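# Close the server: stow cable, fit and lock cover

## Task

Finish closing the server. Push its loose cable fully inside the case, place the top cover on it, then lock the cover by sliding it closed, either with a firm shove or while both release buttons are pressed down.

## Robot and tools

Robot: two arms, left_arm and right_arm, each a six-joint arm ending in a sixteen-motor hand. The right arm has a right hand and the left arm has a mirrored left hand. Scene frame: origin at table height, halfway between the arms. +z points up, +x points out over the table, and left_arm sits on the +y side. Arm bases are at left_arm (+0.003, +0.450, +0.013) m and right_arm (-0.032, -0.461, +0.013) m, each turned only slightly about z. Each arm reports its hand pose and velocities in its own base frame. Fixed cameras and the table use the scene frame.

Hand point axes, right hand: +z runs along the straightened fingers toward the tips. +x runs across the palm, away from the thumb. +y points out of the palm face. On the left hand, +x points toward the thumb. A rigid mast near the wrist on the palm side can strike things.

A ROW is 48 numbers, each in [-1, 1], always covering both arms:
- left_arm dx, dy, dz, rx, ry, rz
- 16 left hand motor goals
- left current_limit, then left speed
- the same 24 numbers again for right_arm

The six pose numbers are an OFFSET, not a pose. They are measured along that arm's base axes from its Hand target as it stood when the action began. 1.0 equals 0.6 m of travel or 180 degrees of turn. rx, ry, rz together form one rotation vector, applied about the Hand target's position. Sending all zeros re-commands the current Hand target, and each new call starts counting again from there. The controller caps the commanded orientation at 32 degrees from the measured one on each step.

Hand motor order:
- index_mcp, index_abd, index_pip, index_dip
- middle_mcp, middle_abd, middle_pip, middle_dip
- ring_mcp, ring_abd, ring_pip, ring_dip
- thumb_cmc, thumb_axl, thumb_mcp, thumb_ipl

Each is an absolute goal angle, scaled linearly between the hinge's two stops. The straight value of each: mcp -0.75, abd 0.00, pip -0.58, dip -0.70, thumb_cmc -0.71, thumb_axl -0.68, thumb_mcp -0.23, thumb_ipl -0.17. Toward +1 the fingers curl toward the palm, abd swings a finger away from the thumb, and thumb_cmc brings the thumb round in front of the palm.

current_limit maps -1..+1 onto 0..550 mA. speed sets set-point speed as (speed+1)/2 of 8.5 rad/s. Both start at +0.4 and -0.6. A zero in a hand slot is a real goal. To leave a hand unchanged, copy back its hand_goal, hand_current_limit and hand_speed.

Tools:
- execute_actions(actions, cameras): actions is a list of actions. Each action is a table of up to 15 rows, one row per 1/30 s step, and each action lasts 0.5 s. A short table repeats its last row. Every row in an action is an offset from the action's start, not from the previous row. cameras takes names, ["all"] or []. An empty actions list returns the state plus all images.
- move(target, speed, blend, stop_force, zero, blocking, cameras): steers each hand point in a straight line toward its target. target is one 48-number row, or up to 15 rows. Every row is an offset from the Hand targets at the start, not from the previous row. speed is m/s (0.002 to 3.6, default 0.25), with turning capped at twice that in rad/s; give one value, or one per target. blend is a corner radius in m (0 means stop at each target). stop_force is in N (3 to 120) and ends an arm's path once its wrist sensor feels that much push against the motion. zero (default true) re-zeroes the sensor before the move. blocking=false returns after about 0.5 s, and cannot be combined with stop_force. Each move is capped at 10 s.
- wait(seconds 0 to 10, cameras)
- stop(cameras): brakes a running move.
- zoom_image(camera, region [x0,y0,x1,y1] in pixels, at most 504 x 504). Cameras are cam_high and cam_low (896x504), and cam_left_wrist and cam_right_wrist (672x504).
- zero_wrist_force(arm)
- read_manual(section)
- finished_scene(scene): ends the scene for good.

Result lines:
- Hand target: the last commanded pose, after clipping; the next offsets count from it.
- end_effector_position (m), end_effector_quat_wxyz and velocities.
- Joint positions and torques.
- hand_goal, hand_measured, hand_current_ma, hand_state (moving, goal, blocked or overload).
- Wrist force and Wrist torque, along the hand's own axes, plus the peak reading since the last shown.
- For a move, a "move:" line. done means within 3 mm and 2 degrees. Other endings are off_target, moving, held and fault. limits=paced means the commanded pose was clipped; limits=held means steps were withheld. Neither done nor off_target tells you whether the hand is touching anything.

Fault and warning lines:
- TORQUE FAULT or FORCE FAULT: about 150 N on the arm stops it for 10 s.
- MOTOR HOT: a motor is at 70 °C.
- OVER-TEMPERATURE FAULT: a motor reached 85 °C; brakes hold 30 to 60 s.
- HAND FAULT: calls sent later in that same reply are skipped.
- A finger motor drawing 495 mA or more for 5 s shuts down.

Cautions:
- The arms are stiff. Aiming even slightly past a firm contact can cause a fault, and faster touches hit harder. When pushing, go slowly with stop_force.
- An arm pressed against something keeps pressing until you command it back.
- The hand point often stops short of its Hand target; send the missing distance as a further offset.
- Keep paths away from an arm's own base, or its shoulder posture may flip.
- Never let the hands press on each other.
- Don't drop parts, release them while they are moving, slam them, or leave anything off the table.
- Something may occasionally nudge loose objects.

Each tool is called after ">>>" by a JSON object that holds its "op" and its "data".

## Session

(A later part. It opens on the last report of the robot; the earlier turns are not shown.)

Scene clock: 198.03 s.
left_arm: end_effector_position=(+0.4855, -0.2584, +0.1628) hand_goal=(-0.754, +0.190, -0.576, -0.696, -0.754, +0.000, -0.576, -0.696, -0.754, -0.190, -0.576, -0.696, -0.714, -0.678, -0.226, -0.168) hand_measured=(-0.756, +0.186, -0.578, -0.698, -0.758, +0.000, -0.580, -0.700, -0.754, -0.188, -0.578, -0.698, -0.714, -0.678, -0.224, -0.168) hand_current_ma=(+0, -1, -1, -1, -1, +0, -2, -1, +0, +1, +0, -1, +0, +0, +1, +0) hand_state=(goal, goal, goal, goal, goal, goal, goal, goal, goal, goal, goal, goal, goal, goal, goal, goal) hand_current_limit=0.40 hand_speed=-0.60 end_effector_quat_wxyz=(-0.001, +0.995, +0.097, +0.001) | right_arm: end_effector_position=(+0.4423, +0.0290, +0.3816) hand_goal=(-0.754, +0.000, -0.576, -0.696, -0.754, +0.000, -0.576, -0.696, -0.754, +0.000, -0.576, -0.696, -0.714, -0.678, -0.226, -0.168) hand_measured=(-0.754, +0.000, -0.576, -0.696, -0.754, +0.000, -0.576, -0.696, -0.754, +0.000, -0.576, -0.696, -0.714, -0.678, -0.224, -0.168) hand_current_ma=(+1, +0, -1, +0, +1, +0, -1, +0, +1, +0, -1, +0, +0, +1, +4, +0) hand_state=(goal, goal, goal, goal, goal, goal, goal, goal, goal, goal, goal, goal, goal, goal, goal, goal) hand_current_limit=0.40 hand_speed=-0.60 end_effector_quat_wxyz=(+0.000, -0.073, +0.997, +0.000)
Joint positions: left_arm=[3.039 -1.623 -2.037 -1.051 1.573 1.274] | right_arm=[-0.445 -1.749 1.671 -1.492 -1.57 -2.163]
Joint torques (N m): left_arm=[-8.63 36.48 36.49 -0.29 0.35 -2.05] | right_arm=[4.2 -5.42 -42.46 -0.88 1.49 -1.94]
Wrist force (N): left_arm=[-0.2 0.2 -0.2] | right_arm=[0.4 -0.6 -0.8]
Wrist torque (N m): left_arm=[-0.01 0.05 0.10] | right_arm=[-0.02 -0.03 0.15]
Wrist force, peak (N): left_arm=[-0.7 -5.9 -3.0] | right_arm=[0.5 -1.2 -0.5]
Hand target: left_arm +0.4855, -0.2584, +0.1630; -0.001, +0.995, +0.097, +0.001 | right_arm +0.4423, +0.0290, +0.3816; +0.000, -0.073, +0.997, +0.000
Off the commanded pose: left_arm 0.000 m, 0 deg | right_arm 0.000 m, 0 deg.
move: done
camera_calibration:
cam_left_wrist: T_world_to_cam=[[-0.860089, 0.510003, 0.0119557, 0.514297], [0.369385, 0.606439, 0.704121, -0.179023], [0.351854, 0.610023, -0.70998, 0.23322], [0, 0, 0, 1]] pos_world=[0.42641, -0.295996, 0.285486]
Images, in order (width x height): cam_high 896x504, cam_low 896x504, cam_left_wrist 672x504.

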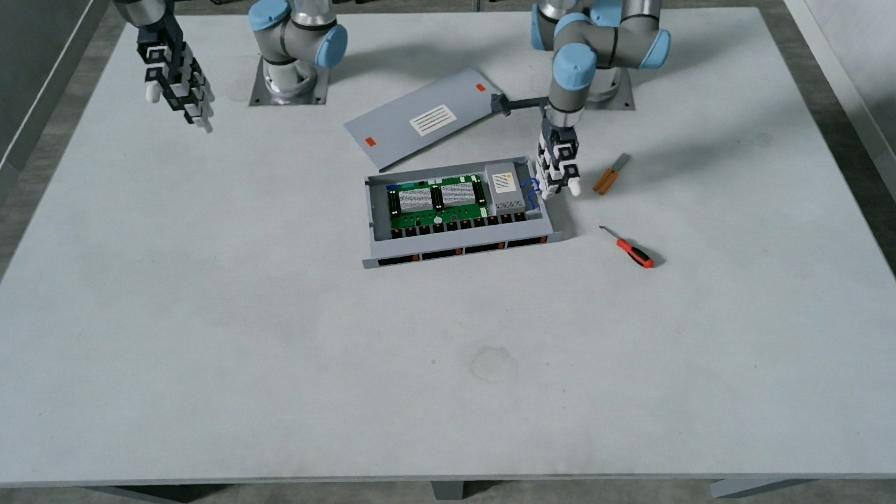

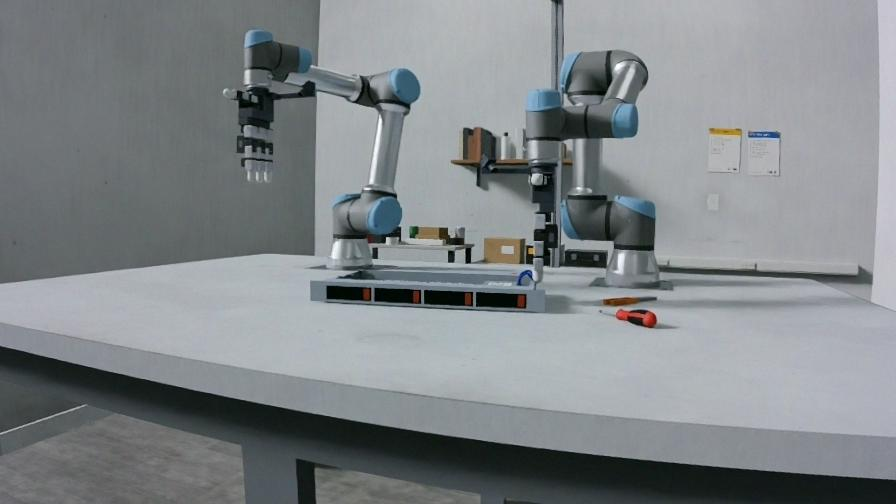

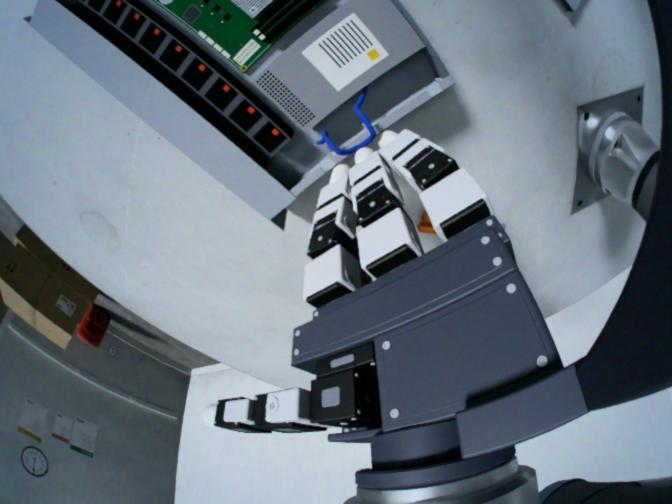

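>>> {"op": "move", "data": {"target": [[0,0,0.01,0,0,0,-0.754,0.19,-0.576,-0.696,-0.754,0,-0.576,-0.696,-0.754,-0.19,-0.576,-0.696,-0.714,-0.678,-0.226,-0.168,0.4,-0.6,0,0,0,0,0,0,-0.754,0,-0.576,-0.696,-0.754,0,-0.576,-0.696,-0.754,0,-0.576,-0.696,-0.714,-0.678,-0.226,-0.168,0.4,-0.6],[0.0133,-0.0653,0.01,0,0,0,-0.754,0.19,-0.576,-0.696,-0.754,0,-0.576,-0.696,-0.754,-0.19,-0.576,-0.696,-0.714,-0.678,-0.226,-0.168,0.4,-0.6,0,0,0,0,0,0,-0.754,0,-0.576,-0.696,-0.754,0,-0.576,-0.696,-0.754,0,-0.576,-0.696,-0.714,-0.678,-0.226,-0.168,0.4,-0.6]], "speed": 0.04, "cameras": ["cam_high","cam_low","cam_left_wrist"]}}

>>> {"op": "zoom_image", "data": {"camera": "cam_left_wrist", "region": [230, 60, 450, 260]}}

>>> {"op": "zoom_image", "data": {"camera": "cam_low", "region": [490, 230, 590, 315]}}

>>> {"op": "zoom_image", "data": {"camera": "cam_high", "region": [495, 145, 595, 225]}}

Scene clock: 224.93 s.
left_arm: end_effector_position=(+0.4934, -0.2974, +0.1690) hand_goal=(-0.754, +0.190, -0.576, -0.696, -0.754, +0.000, -0.576, -0.696, -0.754, -0.190, -0.576, -0.696, -0.714, -0.678, -0.226, -0.168) hand_measured=(-0.754, +0.186, -0.578, -0.698, -0.756, +0.000, -0.578, -0.700, -0.754, -0.188, -0.578, -0.698, -0.714, -0.678, -0.224, -0.168) hand_current_ma=(+0, -1, -1, -1, +0, +0, -1, -1, +0, +1, +0, -1, +0, +0, +1, +0) hand_state=(goal, goal, goal, goal, goal, goal, goal, goal, goal, goal, goal, goal, goal, goal, goal, goal) hand_current_limit=0.40 hand_speed=-0.60 end_effector_quat_wxyz=(-0.001, +0.995, +0.097, +0.001) | right_arm: end_effector_position=(+0.4423, +0.0290, +0.3816) hand_goal=(-0.754, +0.000, -0.576, -0.696, -0.754, +0.000, -0.576, -0.696, -0.754, +0.000, -0.576, -0.696, -0.714, -0.678, -0.226, -0.168) hand_measured=(-0.754, +0.000, -0.576, -0.696, -0.754, +0.000, -0.576, -0.696, -0.754, +0.000, -0.576, -0.696, -0.714, -0.678, -0.224, -0.168) hand_current_ma=(+1, +0, -1, +0, +1, +0, -1, +0, +1, +0, -1, +0, +0, +1, +4, +0) hand_state=(goal, goal, goal, goal, goal, goal, goal, goal, goal, goal, goal, goal, goal, goal, goal, goal) hand_current_limit=0.40 hand_speed=-0.60 end_effector_quat_wxyz=(+0.000, -0.073, +0.997, +0.000)
Joint positions: left_arm=[2.96 -1.67 -1.969 -1.073 1.573 1.195] | right_arm=[-0.445 -1.749 1.671 -1.492 -1.57 -2.163]
Joint torques (N m): left_arm=[-12.41 13.61 36.94 -0.23 0.75 -2.63] | right_arm=[-0.02 -4.9 -42.02 -0.86 1.49 -1.85]
Wrist force (N): left_arm=[-0.5 0.4 0.1] | right_arm=[0.4 -0.8 -0.5]
Wrist torque (N m): left_arm=[0.02 0.13 0.05] | right_arm=[-0.07 -0.05 0.16]
Wrist force, peak (N): left_arm=[-0.5 0.3 0.6] | right_arm=[0.6 -1.1 -0.7]
Hand target: left_arm +0.4935, -0.2976, +0.1690; -0.001, +0.995, +0.097, +0.001 | right_arm +0.4423, +0.0290, +0.3816; +0.000, -0.073, +0.997, +0.000
Off the commanded pose: left_arm 0.000 m, 0 deg | right_arm 0.000 m, 0 deg.
move: done
camera_calibration:
cam_left_wrist: T_world_to_cam=[[-0.860089, 0.510003, 0.0119557, 0.540857], [0.369385, 0.606439, 0.704121, -0.162716], [0.351854, 0.610023, -0.70998, 0.258572], [0, 0, 0, 1]] pos_world=[0.43431, -0.334896, 0.291686]
Images, in order (width x height): cam_high 896x504, cam_low 896x504, cam_left_wrist 672x504.

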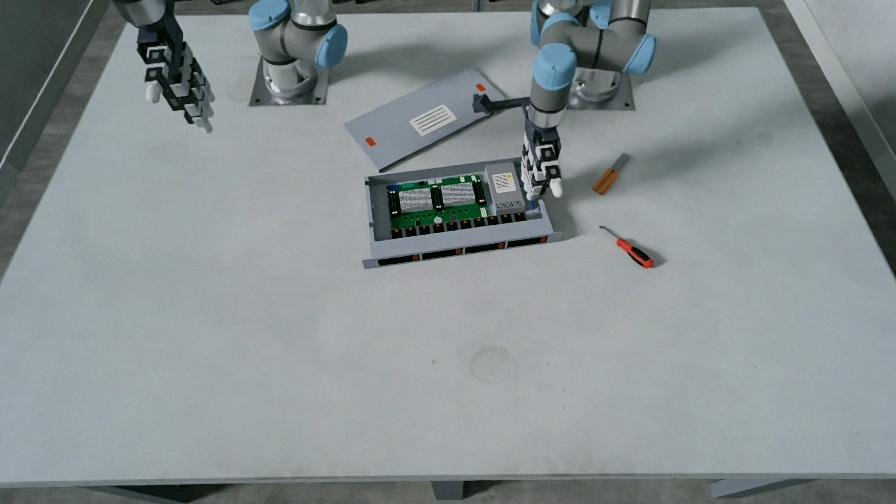

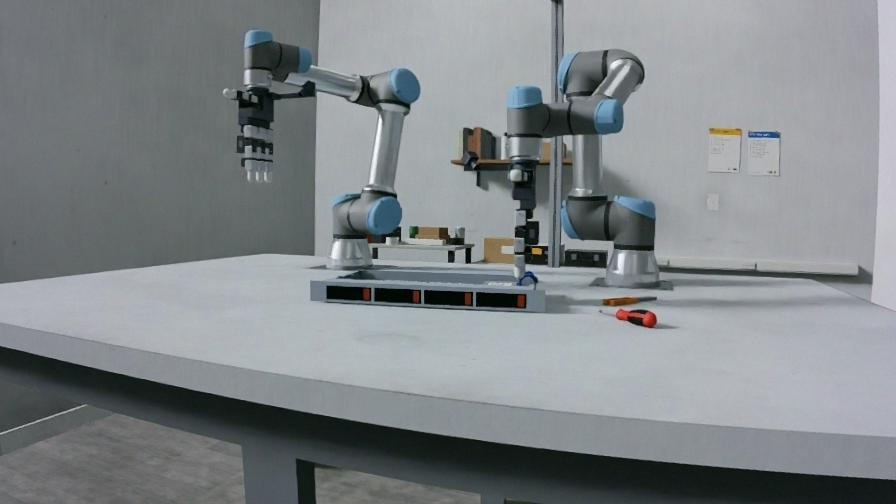

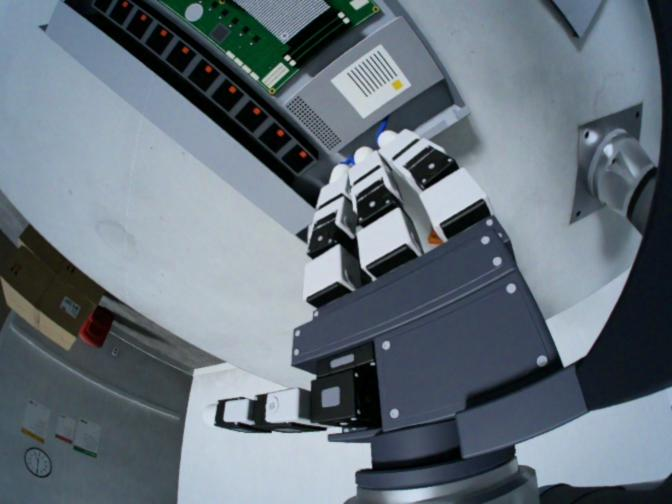

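Scaled by 2.291 from the camera's 672x504 image, which has a finer 960x720 frame.

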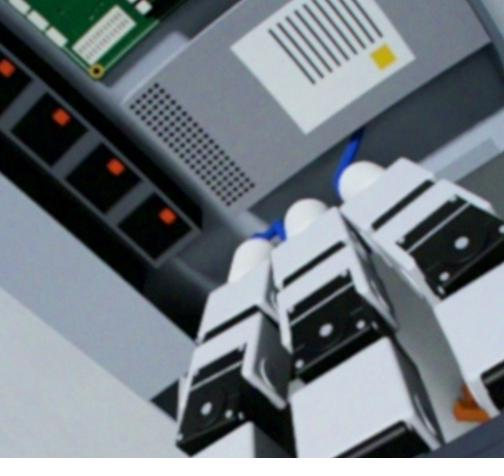

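Scaled by 5.040 from the camera's 896x504 image, which has a finer 1280x720 frame.

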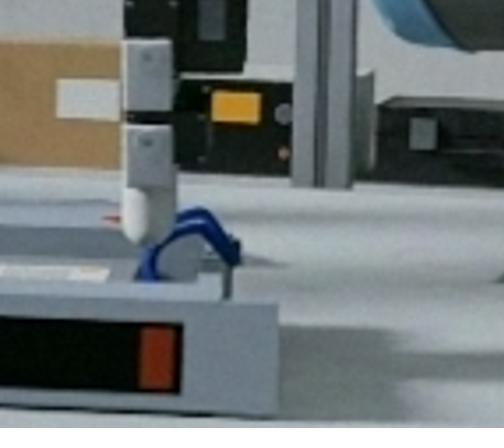

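Scaled by 5.040 from the camera's 896x504 image, which has a finer 1280x720 frame.

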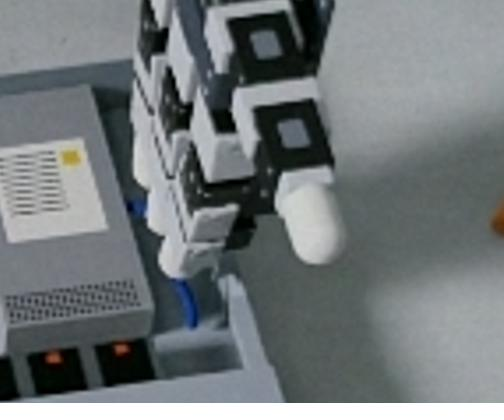

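>>> {"op": "move", "data": {"target": [[0,0,-0.055,0,0,0,-0.754,0.19,-0.576,-0.696,-0.754,0,-0.576,-0.696,-0.754,-0.19,-0.576,-0.696,-0.714,-0.678,-0.226,-0.168,0.4,-0.6,0,0,0,0,0,0,-0.754,0,-0.576,-0.696,-0.754,0,-0.576,-0.696,-0.754,0,-0.576,-0.696,-0.714,-0.678,-0.226,-0.168,0.4,-0.6]], "speed": 0.02, "stop_force": 5, "cameras": ["cam_high","cam_low","cam_left_wrist"]}}

>>> {"op": "zoom_image", "data": {"camera": "cam_left_wrist", "region": [230, 60, 450, 260]}}

>>> {"op": "zoom_image", "data": {"camera": "cam_low", "region": [490, 230, 590, 315]}}

>>> {"op": "zoom_image", "data": {"camera": "cam_high", "region": [495, 145, 595, 225]}}

Scene clock: 244.07 s.
left_arm: end_effector_position=(+0.4935, -0.2976, +0.1360) hand_goal=(-0.754, +0.190, -0.576, -0.696, -0.754, +0.000, -0.576, -0.696, -0.754, -0.190, -0.576, -0.696, -0.714, -0.678, -0.226, -0.168) hand_measured=(-0.756, +0.186, -0.578, -0.698, -0.758, +0.004, -0.578, -0.698, -0.756, -0.184, -0.578, -0.698, -0.714, -0.678, -0.224, -0.168) hand_current_ma=(+0, -1, +0, -1, -1, +1, +0, -1, +0, +2, +0, -1, +0, +0, +1, +0) hand_state=(goal, goal, goal, goal, goal, goal, goal, goal, goal, goal, goal, goal, goal, goal, goal, goal) hand_current_limit=0.40 hand_speed=-0.60 end_effector_quat_wxyz=(-0.001, +0.995, +0.097, +0.001) | right_arm: end_effector_position=(+0.4423, +0.0290, +0.3816) hand_goal=(-0.754, +0.000, -0.576, -0.696, -0.754, +0.000, -0.576, -0.696, -0.754, +0.000, -0.576, -0.696, -0.714, -0.678, -0.226, -0.168) hand_measured=(-0.754, +0.000, -0.576, -0.696, -0.754, +0.000, -0.576, -0.696, -0.754, +0.000, -0.576, -0.696, -0.714, -0.678, -0.224, -0.168) hand_current_ma=(+1, +0, -1, +0, +1, +0, -1, +0, +1, +0, -1, +0, +0, +1, +4, +0) hand_state=(goal, goal, goal, goal, goal, goal, goal, goal, goal, goal, goal, goal, goal, goal, goal, goal) hand_current_limit=0.40 hand_speed=-0.60 end_effector_quat_wxyz=(+0.000, -0.073, +0.997, +0.000)
Joint positions: left_arm=[2.96 -1.714 -2.016 -0.982 1.573 1.194] | right_arm=[-0.445 -1.749 1.671 -1.492 -1.57 -2.163]
Joint torques (N m): left_arm=[-9.42 14.39 7.37 5.63 -0.56 -2.46] | right_arm=[-5 -4.49 -42.12 -0.87 1.51 -1.89]
Wrist force (N): left_arm=[-1.5 -1.2 -1.9] | right_arm=[0.4 -0.8 -0.6]
Wrist torque (N m): left_arm=[0.18 -0.01 0.02] | right_arm=[-0.06 -0.05 0.15]
Wrist force, peak (N): left_arm=[-1.9 -0.8 -2.4] | right_arm=[0.6 -0.9 -0.8]
Hand target: left_arm +0.4935, -0.2976, +0.1360; -0.001, +0.995, +0.097, +0.001 | right_arm +0.4423, +0.0290, +0.3816; +0.000, -0.073, +0.997, +0.000
Off the commanded pose: left_arm 0.000 m, 0 deg | right_arm 0.000 m, 0 deg.
move: done
camera_calibration:
cam_left_wrist: T_world_to_cam=[[-0.86009, 0.510002, 0.0119574, 0.541439], [0.36936, 0.606396, 0.704171, -0.139412], [0.351878, 0.610067, -0.70993, 0.235221], [0, 0, 0, 1]] pos_world=[0.43441, -0.335097, 0.258686]
Images, in order (width x height): cam_high 896x504, cam_low 896x504, cam_left_wrist 672x504.

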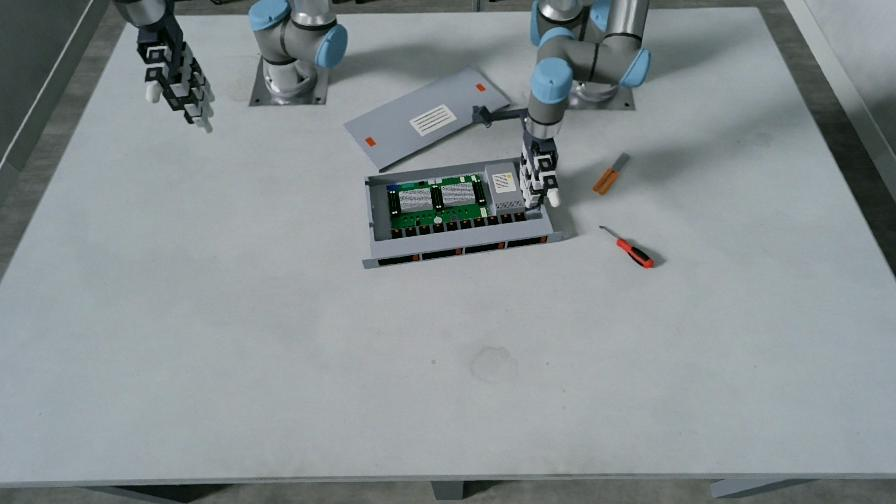

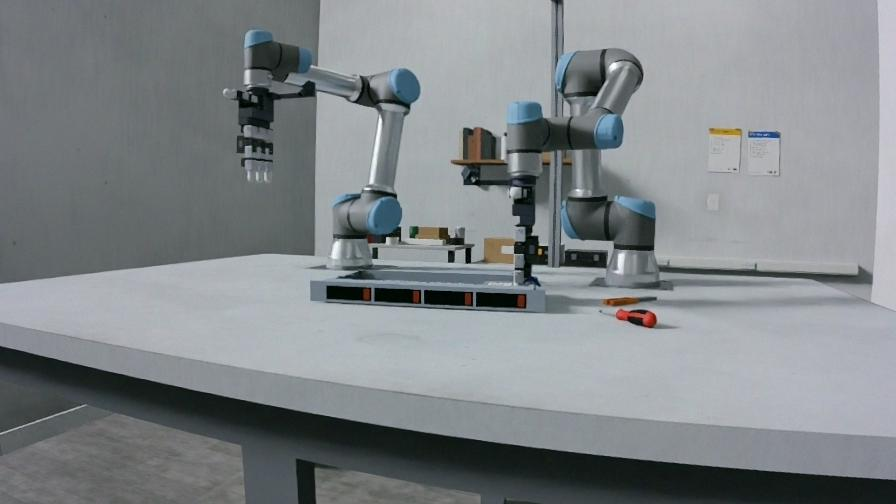

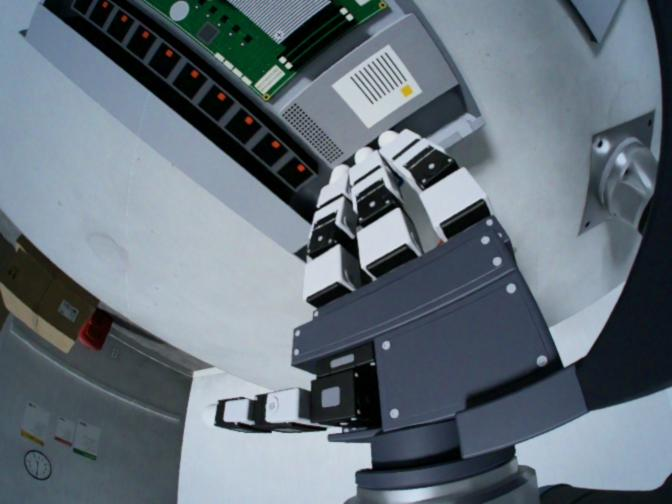

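Scaled by 2.291 from the camera's 672x504 image, which has a finer 960x720 frame.

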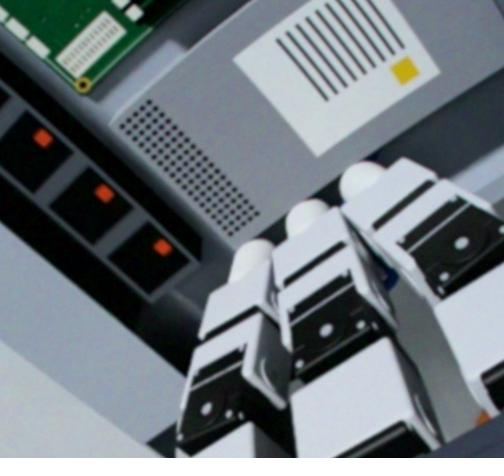

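Scaled by 5.040 from the camera's 896x504 image, which has a finer 1280x720 frame.

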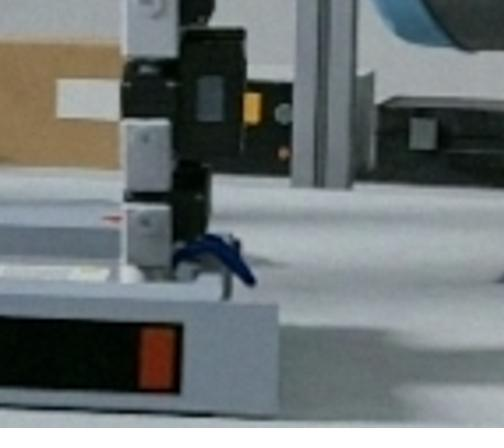

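Scaled by 5.040 from the camera's 896x504 image, which has a finer 1280x720 frame.

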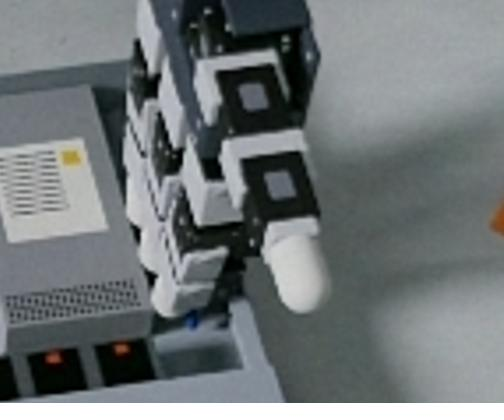

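>>> {"op": "move", "data": {"target": [[0,0,0.1,0,0,0,-0.754,0.19,-0.576,-0.696,-0.754,0,-0.576,-0.696,-0.754,-0.19,-0.576,-0.696,-0.714,-0.678,-0.226,-0.168,0.4,-0.6,0,0,0,0,0,0,-0.754,0,-0.576,-0.696,-0.754,0,-0.576,-0.696,-0.754,0,-0.576,-0.696,-0.714,-0.678,-0.226,-0.168,0.4,-0.6],[-0.0212,0.1045,0.1,0,0,0,-0.754,0.19,-0.576,-0.696,-0.754,0,-0.576,-0.696,-0.754,-0.19,-0.576,-0.696,-0.714,-0.678,-0.226,-0.168,0.4,-0.6,0,0,0,0,0,0,-0.754,0,-0.576,-0.696,-0.754,0,-0.576,-0.696,-0.754,0,-0.576,-0.696,-0.714,-0.678,-0.226,-0.168,0.4,-0.6],[-0.0212,0.1045,0.0,0,0,0,-0.754,0.19,-0.576,-0.696,-0.754,0,-0.576,-0.696,-0.754,-0.19,-0.576,-0.696,-0.714,-0.678,-0.226,-0.168,0.4,-0.6,0,0,0,0,0,0,-0.754,0,-0.576,-0.696,-0.754,0,-0.576,-0.696,-0.754,0,-0.576,-0.696,-0.714,-0.678,-0.226,-0.168,0.4,-0.6]], "speed": 0.08}}

>>> {"op": "move", "data": {"target": [0.0199,-0.098,0,0,0,0,-0.754,0.19,-0.576,-0.696,-0.754,0,-0.576,-0.696,-0.754,-0.19,-0.576,-0.696,-0.714,-0.678,-0.226,-0.168,0.4,-0.6,0,0,0,0,0,0,-0.754,0,-0.576,-0.696,-0.754,0,-0.576,-0.696,-0.754,0,-0.576,-0.696,-0.714,-0.678,-0.226,-0.168,0.4,-0.6], "speed": 0.012, "stop_force": 4, "cameras": ["cam_high","cam_low","cam_left_wrist"]}}

>>> {"op": "zoom_image", "data": {"camera": "cam_left_wrist", "region": [230, 60, 450, 260]}}

>>> {"op": "zoom_image", "data": {"camera": "cam_low", "region": [490, 230, 590, 315]}}

Scene clock: 275.60 s.
left_arm: end_effector_position=(+0.4808, -0.2348, +0.1361) hand_goal=(-0.754, +0.190, -0.576, -0.696, -0.754, +0.000, -0.576, -0.696, -0.754, -0.190, -0.576, -0.696, -0.714, -0.678, -0.226, -0.168) hand_measured=(-0.754, +0.186, -0.578, -0.698, -0.754, +0.002, -0.578, -0.698, -0.754, -0.184, -0.578, -0.698, -0.714, -0.678, -0.224, -0.168) hand_current_ma=(+0, -1, +0, -1, +0, +0, +0, -1, +0, +2, +0, -1, +0, +0, +1, +0) hand_state=(goal, goal, goal, goal, goal, goal, goal, goal, goal, goal, goal, goal, goal, goal, goal, goal) hand_current_limit=0.40 hand_speed=-0.60 end_effector_quat_wxyz=(-0.001, +0.995, +0.097, +0.001) | right_arm: end_effector_position=(+0.4423, +0.0290, +0.3816) hand_goal=(-0.754, +0.000, -0.576, -0.696, -0.754, +0.000, -0.576, -0.696, -0.754, +0.000, -0.576, -0.696, -0.714, -0.678, -0.226, -0.168) hand_measured=(-0.754, +0.000, -0.576, -0.696, -0.754, +0.000, -0.576, -0.696, -0.754, +0.000, -0.576, -0.696, -0.714, -0.678, -0.224, -0.168) hand_current_ma=(+1, +0, -1, +0, +1, +0, -1, +0, +1, +0, -1, +0, +0, +1, +4, +0) hand_state=(goal, goal, goal, goal, goal, goal, goal, goal, goal, goal, goal, goal, goal, goal, goal, goal) hand_current_limit=0.40 hand_speed=-0.60 end_effector_quat_wxyz=(+0.000, -0.073, +0.997, +0.000)
Joint positions: left_arm=[3.09 -1.631 -2.109 -0.971 1.573 1.324] | right_arm=[-0.445 -1.749 1.671 -1.492 -1.57 -2.163]
Joint torques (N m): left_arm=[-10.52 12.48 7.33 5.38 -0.46 -1.65] | right_arm=[-10.32 -4.88 -41.53 -0.85 1.48 -1.83]
Wrist force (N): left_arm=[-0.1 0.5 0.4] | right_arm=[0.4 -0.6 -0.5]
Wrist torque (N m): left_arm=[-0.01 0.07 -0.08] | right_arm=[-0.03 -0.05 0.14]
Wrist force, peak (N): left_arm=[-1.5 -1.4 -2.2] | right_arm=[0.5 -1.2 -0.6]
Hand target: left_arm +0.4808, -0.2349, +0.1360; -0.001, +0.995, +0.097, +0.001 | right_arm +0.4423, +0.0290, +0.3816; +0.000, -0.073, +0.997, +0.000
Off the commanded pose: left_arm 0.000 m, 0 deg | right_arm 0.000 m, 0 deg.
move: done

Scene clock: 278.57 s.
left_arm: end_effector_position=(+0.4850, -0.2556, +0.1360) hand_goal=(-0.754, +0.190, -0.576, -0.696, -0.754, +0.000, -0.576, -0.696, -0.754, -0.190, -0.576, -0.696, -0.714, -0.678, -0.226, -0.168) hand_measured=(-0.766, +0.190, -0.582, -0.698, -0.788, +0.002, -0.594, -0.704, -0.766, -0.184, -0.582, -0.698, -0.714, -0.678, -0.224, -0.168) hand_current_ma=(-8, +0, -2, -1, -43, +0, -15, -3, -9, +2, -3, -1, +0, +0, +1, +0) hand_state=(goal, goal, goal, goal, blocked, goal, goal, goal, goal, goal, goal, goal, goal, goal, goal, goal) hand_current_limit=0.40 hand_speed=-0.60 end_effector_quat_wxyz=(-0.001, +0.995, +0.097, +0.001) | right_arm: end_effector_position=(+0.4423, +0.0290, +0.3816) hand_goal=(-0.754, +0.000, -0.576, -0.696, -0.754, +0.000, -0.576, -0.696, -0.754, +0.000, -0.576, -0.696, -0.714, -0.678, -0.226, -0.168) hand_measured=(-0.754, +0.000, -0.576, -0.696, -0.754, +0.000, -0.576, -0.696, -0.754, +0.000, -0.576, -0.696, -0.714, -0.678, -0.224, -0.168) hand_current_ma=(+1, +0, -1, +0, +1, +0, -1, +0, +1, +0, -1, +0, +0, +1, +4, +0) hand_state=(goal, goal, goal, goal, goal, goal, goal, goal, goal, goal, goal, goal, goal, goal, goal, goal) hand_current_limit=0.40 hand_speed=-0.60 end_effector_quat_wxyz=(+0.000, -0.073, +0.997, +0.000)
Joint positions: left_arm=[3.045 -1.657 -2.081 -0.973 1.573 1.28] | right_arm=[-0.445 -1.749 1.671 -1.492 -1.57 -2.163]
Joint torques (N m): left_arm=[10.28 36.6 7.81 4.34 0.1 2.16] | right_arm=[-11.38 -4.8 -41.94 -0.76 1.45 -1.8]
Wrist force (N): left_arm=[-0.3 -1.6 -0.6] | right_arm=[0.6 -0.7 -0.7]
Wrist torque (N m): left_arm=[0.14 0.12 0.12] | right_arm=[-0.04 -0.07 0.16]
Wrist force, peak (N): left_arm=[-0.6 -4.0 -0.9] | right_arm=[0.9 -0.7 -0.6]
Hand target: left_arm +0.4850, -0.2556, +0.1360; -0.001, +0.995, +0.097, +0.001 (not the last commanded pose) | right_arm +0.4423, +0.0290, +0.3816; +0.000, -0.073, +0.997, +0.000
Off the commanded pose: left_arm 0.039 m, 0 deg | right_arm 0.000 m, 0 deg.
move: contact (left_arm)
camera_calibration:
cam_left_wrist: T_world_to_cam=[[-0.860057, 0.510056, 0.0120173, 0.512608], [0.369461, 0.606396, 0.704119, -0.161734], [0.351853, 0.610022, -0.709981, 0.212635], [0, 0, 0, 1]] pos_world=[0.42581, -0.293096, 0.258687]
Images, in order (width x height): cam_high 896x504, cam_low 896x504, cam_left_wrist 672x504.

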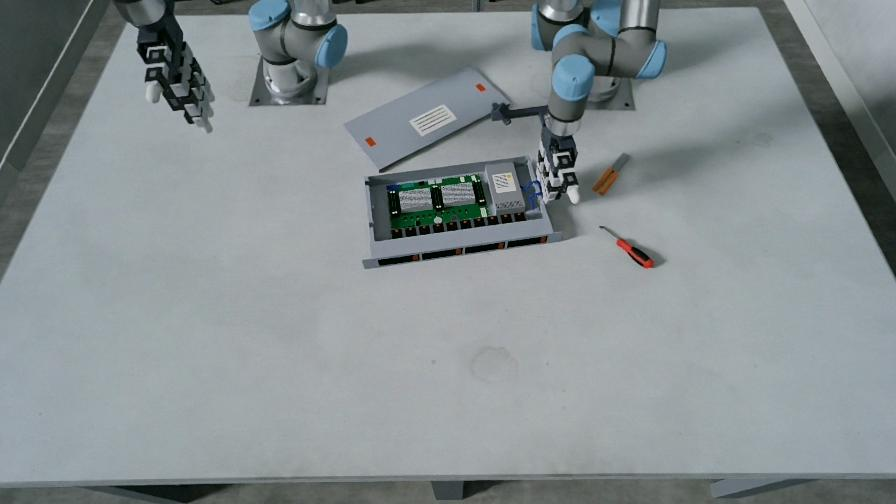

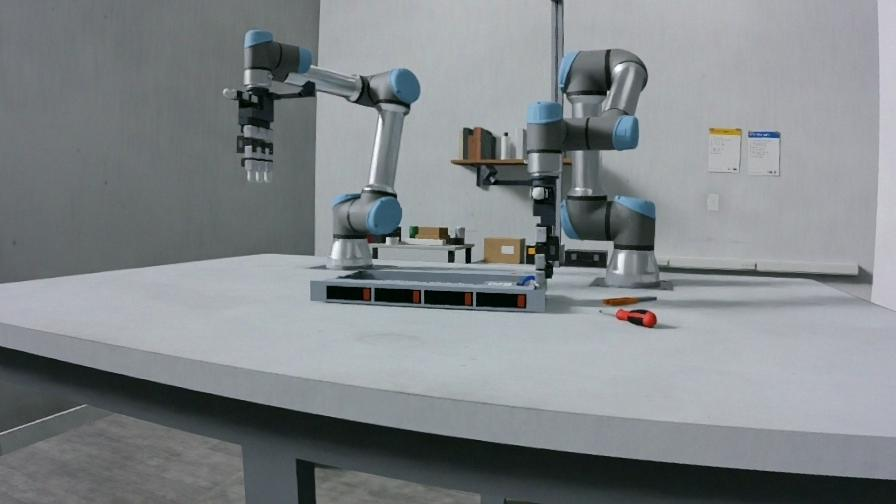

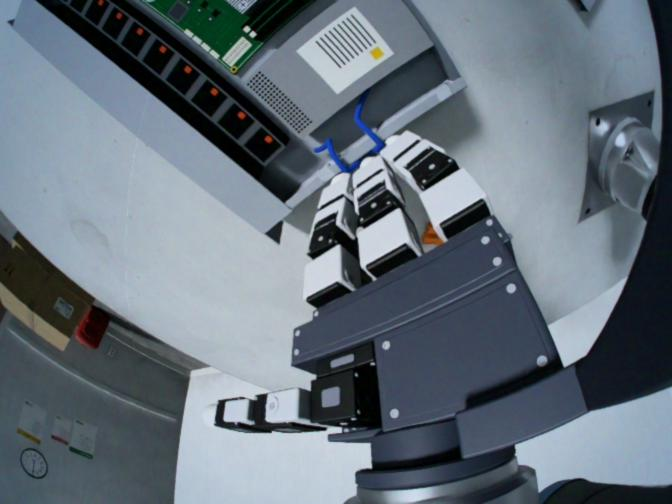

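Scaled by 2.291 from the camera's 672x504 image, which has a finer 960x720 frame.

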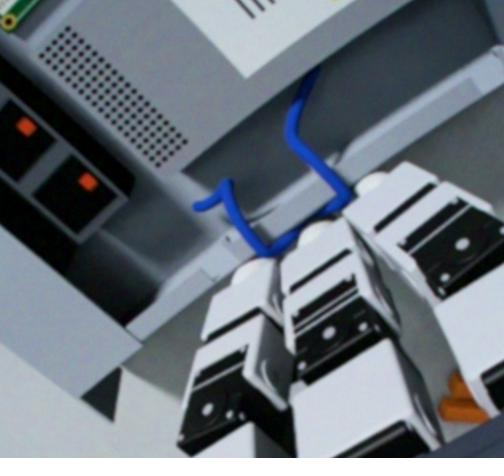

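Scaled by 5.040 from the camera's 896x504 image, which has a finer 1280x720 frame.

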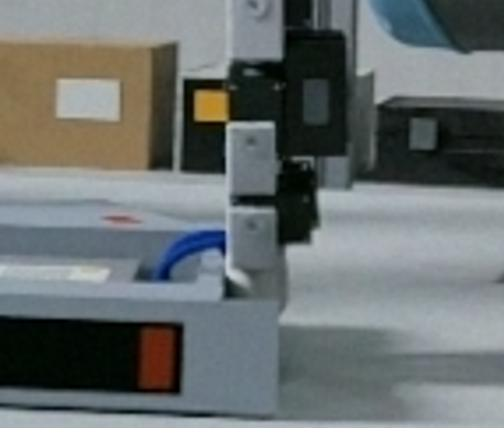

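>>> {"op": "move", "data": {"target": [[0.0015,-0.0075,0,0,0,0,-0.754,0.19,-0.576,-0.696,-0.754,0,-0.576,-0.696,-0.754,-0.19,-0.576,-0.696,-0.714,-0.678,-0.226,-0.168,0.4,-0.6,0,0,0,0,0,0,-0.754,0,-0.576,-0.696,-0.754,0,-0.576,-0.696,-0.754,0,-0.576,-0.696,-0.714,-0.678,-0.226,-0.168,0.4,-0.6],[0.0015,-0.0075,0.040,0,0,0,-0.754,0.19,-0.576,-0.696,-0.754,0,-0.576,-0.696,-0.754,-0.19,-0.576,-0.696,-0.714,-0.678,-0.226,-0.168,0.4,-0.6,0,0,0,0,0,0,-0.754,0,-0.576,-0.696,-0.754,0,-0.576,-0.696,-0.754,0,-0.576,-0.696,-0.714,-0.678,-0.226,-0.168,0.4,-0.6],[0.0055,-0.0275,0.040,0,0,0,-0.754,0.19,-0.576,-0.696,-0.754,0,-0.576,-0.696,-0.754,-0.19,-0.576,-0.696,-0.714,-0.678,-0.226,-0.168,0.4,-0.6,0,0,0,0,0,0,-0.754,0,-0.576,-0.696,-0.754,0,-0.576,-0.696,-0.754,0,-0.576,-0.696,-0.714,-0.678,-0.226,-0.168,0.4,-0.6]], "speed": 0.02, "cameras": ["cam_high","cam_low","cam_left_wrist"]}}

>>> {"op": "zoom_image", "data": {"camera": "cam_left_wrist", "region": [230, 60, 450, 260]}}

>>> {"op": "zoom_image", "data": {"camera": "cam_low", "region": [490, 230, 590, 315]}}

>>> {"op": "zoom_image", "data": {"camera": "cam_high", "region": [495, 145, 595, 225]}}

Scene clock: 297.83 s.
left_arm: end_effector_position=(+0.4882, -0.2719, +0.1600) hand_goal=(-0.754, +0.190, -0.576, -0.696, -0.754, +0.000, -0.576, -0.696, -0.754, -0.190, -0.576, -0.696, -0.714, -0.678, -0.226, -0.168) hand_measured=(-0.764, +0.188, -0.582, -0.698, -0.794, +0.002, -0.600, -0.708, -0.754, -0.186, -0.578, -0.700, -0.714, -0.678, -0.224, -0.168) hand_current_ma=(-7, +0, -3, -1, -59, +0, -25, -9, +0, +1, -1, -1, +0, +0, +1, +0) hand_state=(goal, goal, goal, goal, blocked, goal, blocked, goal, goal, goal, goal, goal, goal, goal, goal, goal) hand_current_limit=0.40 hand_speed=-0.60 end_effector_quat_wxyz=(-0.001, +0.995, +0.097, +0.001) | right_arm: end_effector_position=(+0.4423, +0.0290, +0.3816) hand_goal=(-0.754, +0.000, -0.576, -0.696, -0.754, +0.000, -0.576, -0.696, -0.754, +0.000, -0.576, -0.696, -0.714, -0.678, -0.226, -0.168) hand_measured=(-0.754, +0.000, -0.576, -0.696, -0.754, +0.000, -0.576, -0.696, -0.754, +0.000, -0.576, -0.696, -0.714, -0.678, -0.224, -0.168) hand_current_ma=(+1, +0, -1, +0, +1, +0, -1, +0, +1, +0, -1, +0, +0, +1, +4, +0) hand_state=(goal, goal, goal, goal, goal, goal, goal, goal, goal, goal, goal, goal, goal, goal, goal, goal) hand_current_limit=0.40 hand_speed=-0.60 end_effector_quat_wxyz=(+0.000, -0.073, +0.997, +0.000)
Joint positions: left_arm=[3.011 -1.645 -2.022 -1.044 1.573 1.246] | right_arm=[-0.445 -1.749 1.671 -1.492 -1.57 -2.163]
Joint torques (N m): left_arm=[-13.22 13.4 36.06 -0.12 0.57 -2.43] | right_arm=[-11.6 -5.18 -41.86 -0.89 1.48 -1.82]
Wrist force (N): left_arm=[-0.7 -2.5 -2.2] | right_arm=[0.4 -0.4 -0.3]
Wrist torque (N m): left_arm=[0.39 0.00 0.10] | right_arm=[-0.03 -0.06 0.16]
Wrist force, peak (N): left_arm=[-1.0 -6.6 -2.7] | right_arm=[0.7 -0.8 -0.8]
Hand target: left_arm +0.4883, -0.2721, +0.1600; -0.001, +0.995, +0.097, +0.001 | right_arm +0.4423, +0.0290, +0.3816; +0.000, -0.073, +0.997, +0.000
Off the commanded pose: left_arm 0.000 m, 0 deg | right_arm 0.000 m, 0 deg.
move: done
camera_calibration:
cam_left_wrist: T_world_to_cam=[[-0.86009, 0.510003, 0.0119584, 0.523486], [0.369362, 0.606395, 0.704171, -0.16994], [0.351877, 0.610067, -0.70993, 0.238446], [0, 0, 0, 1]] pos_world=[0.42911, -0.309397, 0.282686]
Images, in order (width x height): cam_high 896x504, cam_low 896x504, cam_left_wrist 672x504.

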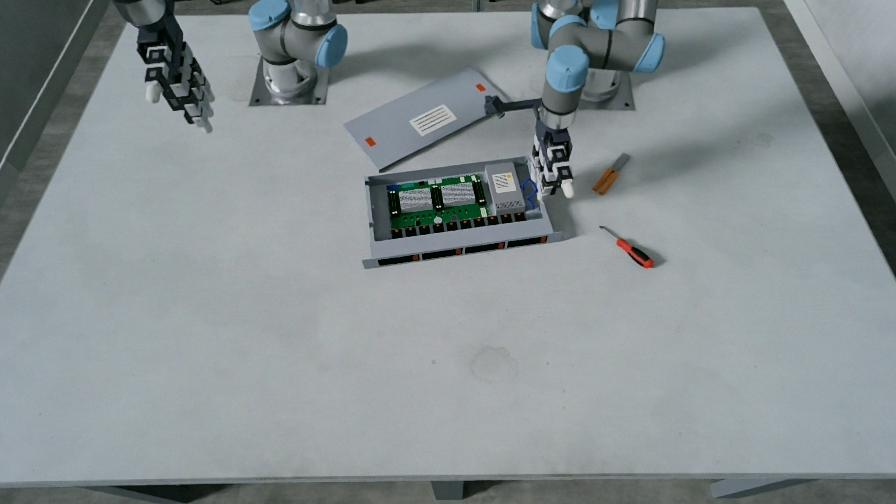

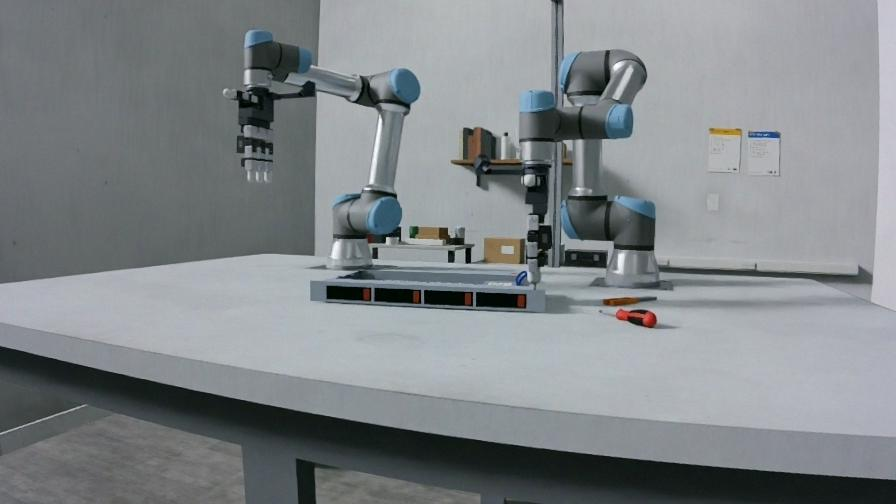

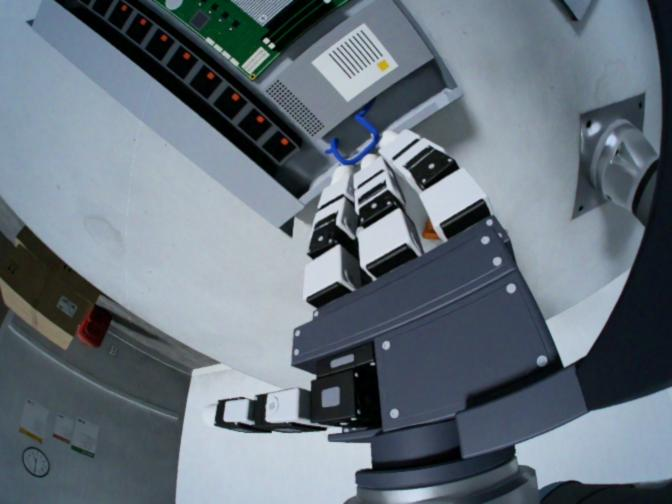

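Scaled by 2.291 from the camera's 672x504 image, which has a finer 960x720 frame.

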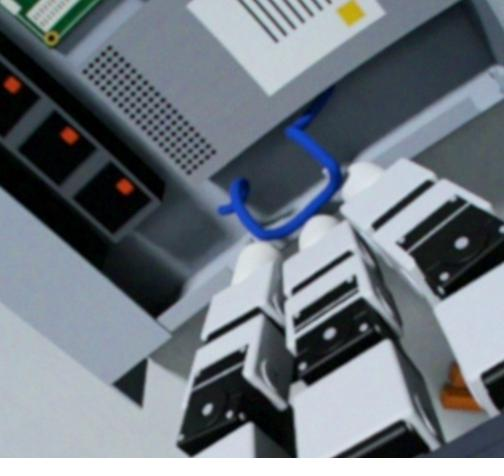

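Scaled by 5.040 from the camera's 896x504 image, which has a finer 1280x720 frame.

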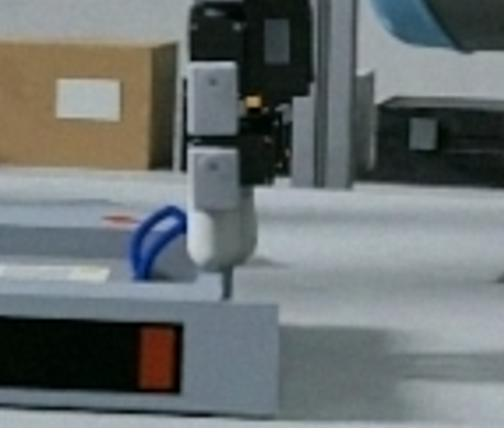

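Scaled by 5.040 from the camera's 896x504 image, which has a finer 1280x720 frame.

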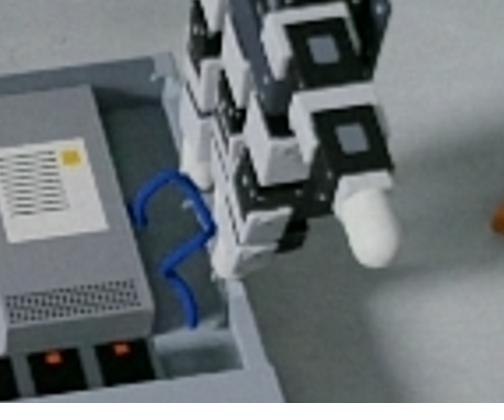

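>>> {"op": "move", "data": {"target": [[0.0065,-0.0325,0.0,0,0,0,-0.754,0.19,-0.576,-0.696,-0.754,0,-0.576,-0.696,-0.754,-0.19,-0.576,-0.696,-0.714,-0.678,-0.226,-0.168,0.4,-0.6,0,0,0,0,0,0,-0.754,0,-0.576,-0.696,-0.754,0,-0.576,-0.696,-0.754,0,-0.576,-0.696,-0.714,-0.678,-0.226,-0.168,0.4,-0.6]], "speed": 0.02, "cameras": ["cam_low","cam_left_wrist","cam_high"]}}

>>> {"op": "zoom_image", "data": {"camera": "cam_left_wrist", "region": [230, 60, 450, 260]}}

>>> {"op": "zoom_image", "data": {"camera": "cam_low", "region": [490, 230, 590, 315]}}

>>> {"op": "zoom_image", "data": {"camera": "cam_high", "region": [495, 145, 595, 225]}}

Scene clock: 314.93 s.
left_arm: end_effector_position=(+0.4921, -0.2914, +0.1600) hand_goal=(-0.754, +0.190, -0.576, -0.696, -0.754, +0.000, -0.576, -0.696, -0.754, -0.190, -0.576, -0.696, -0.714, -0.678, -0.226, -0.168) hand_measured=(-0.756, +0.188, -0.578, -0.700, -0.818, +0.002, -0.618, -0.718, -0.754, -0.186, -0.578, -0.700, -0.714, -0.678, -0.224, -0.168) hand_current_ma=(+0, +0, -1, -1, -125, +0, -56, -21, +0, +1, -1, -1, +0, +0, +1, +0) hand_state=(goal, goal, goal, goal, blocked, goal, blocked, blocked, goal, goal, goal, goal, goal, goal, goal, goal) hand_current_limit=0.40 hand_speed=-0.60 end_effector_quat_wxyz=(-0.001, +0.995, +0.097, +0.001) | right_arm: end_effector_position=(+0.4423, +0.0290, +0.3816) hand_goal=(-0.754, +0.000, -0.576, -0.696, -0.754, +0.000, -0.576, -0.696, -0.754, +0.000, -0.576, -0.696, -0.714, -0.678, -0.226, -0.168) hand_measured=(-0.754, +0.000, -0.576, -0.696, -0.754, +0.000, -0.576, -0.696, -0.754, +0.000, -0.576, -0.696, -0.714, -0.678, -0.224, -0.168) hand_current_ma=(+1, +0, -1, +0, +1, +0, -1, +0, +1, +0, -1, +0, +0, +1, +4, +0) hand_state=(goal, goal, goal, goal, goal, goal, goal, goal, goal, goal, goal, goal, goal, goal, goal, goal) hand_current_limit=0.40 hand_speed=-0.60 end_effector_quat_wxyz=(+0.000, -0.073, +0.997, +0.000)
Joint positions: left_arm=[2.972 -1.672 -1.992 -1.047 1.573 1.207] | right_arm=[-0.445 -1.749 1.671 -1.492 -1.57 -2.163]
Joint torques (N m): left_arm=[-13.28 12.28 35.31 -0.32 -0.03 -2.39] | right_arm=[-11.53 -5.05 -41.57 -0.81 1.3 -1.82]
Wrist force (N): left_arm=[-0.5 -1.4 -2.6] | right_arm=[0.1 -0.7 -0.4]
Wrist torque (N m): left_arm=[0.36 0.03 0.10] | right_arm=[-0.06 -0.01 0.12]
Wrist force, peak (N): left_arm=[-0.4 -2.8 -3.8] | right_arm=[0.5 -1.0 -0.8]
Hand target: left_arm +0.4922, -0.2916, +0.1600; -0.001, +0.995, +0.097, +0.001 | right_arm +0.4423, +0.0290, +0.3816; +0.000, -0.073, +0.997, +0.000
Off the commanded pose: left_arm 0.000 m, 0 deg | right_arm 0.000 m, 0 deg.
move: done
camera_calibration:
cam_left_wrist: T_world_to_cam=[[-0.860089, 0.510003, 0.0119557, 0.536786], [0.369385, 0.606439, 0.704121, -0.159537], [0.351854, 0.610023, -0.70998, 0.24898], [0, 0, 0, 1]] pos_world=[0.43301, -0.328896, 0.282686]
Images, in order (width x height): cam_high 896x504, cam_low 896x504, cam_left_wrist 672x504.

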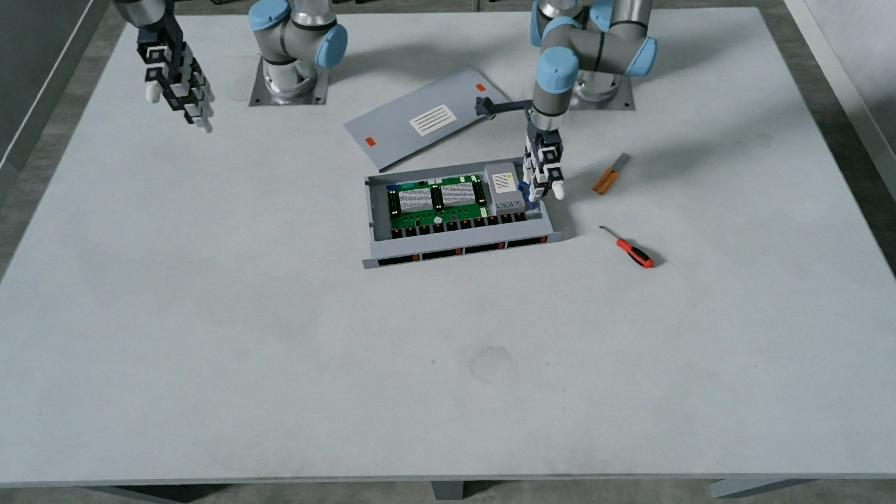

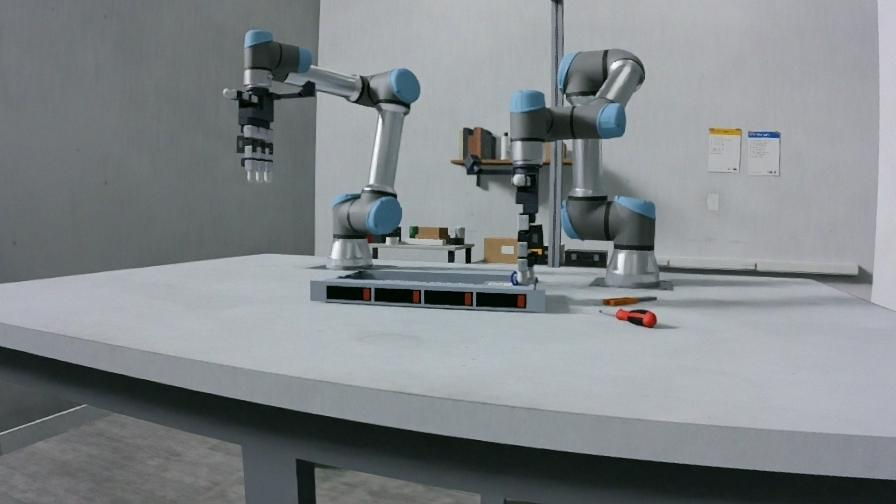

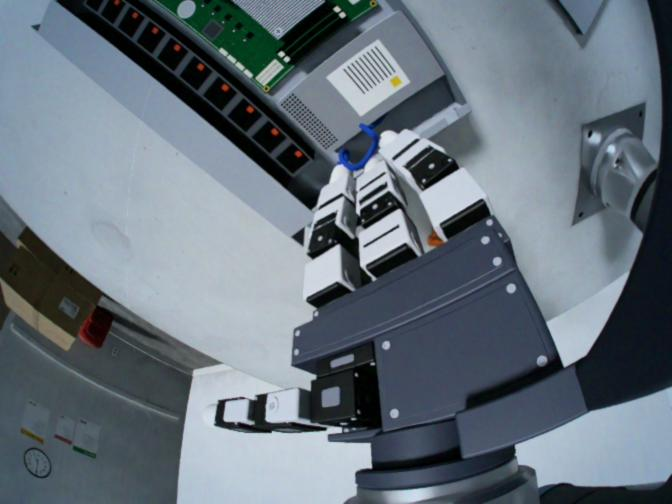

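Scaled by 2.291 from the camera's 672x504 image, which has a finer 960x720 frame.

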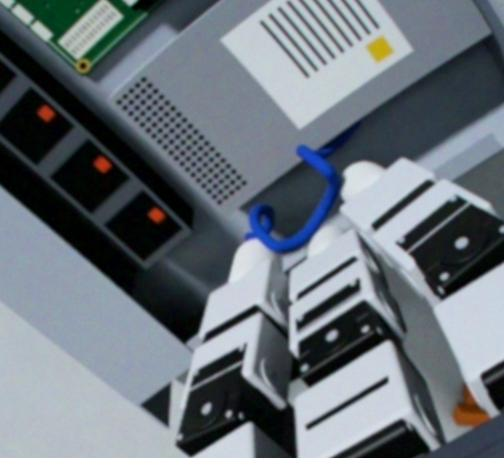

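Scaled by 5.040 from the camera's 896x504 image, which has a finer 1280x720 frame.

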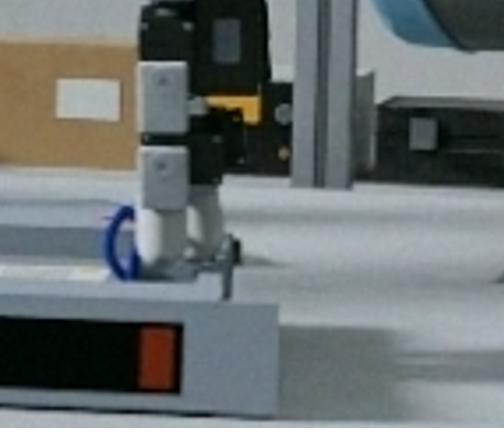

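Scaled by 5.040 from the camera's 896x504 image, which has a finer 1280x720 frame.

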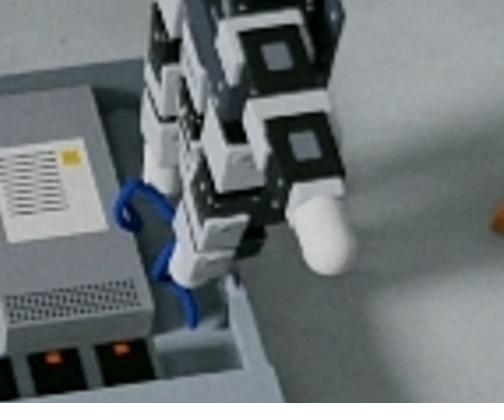

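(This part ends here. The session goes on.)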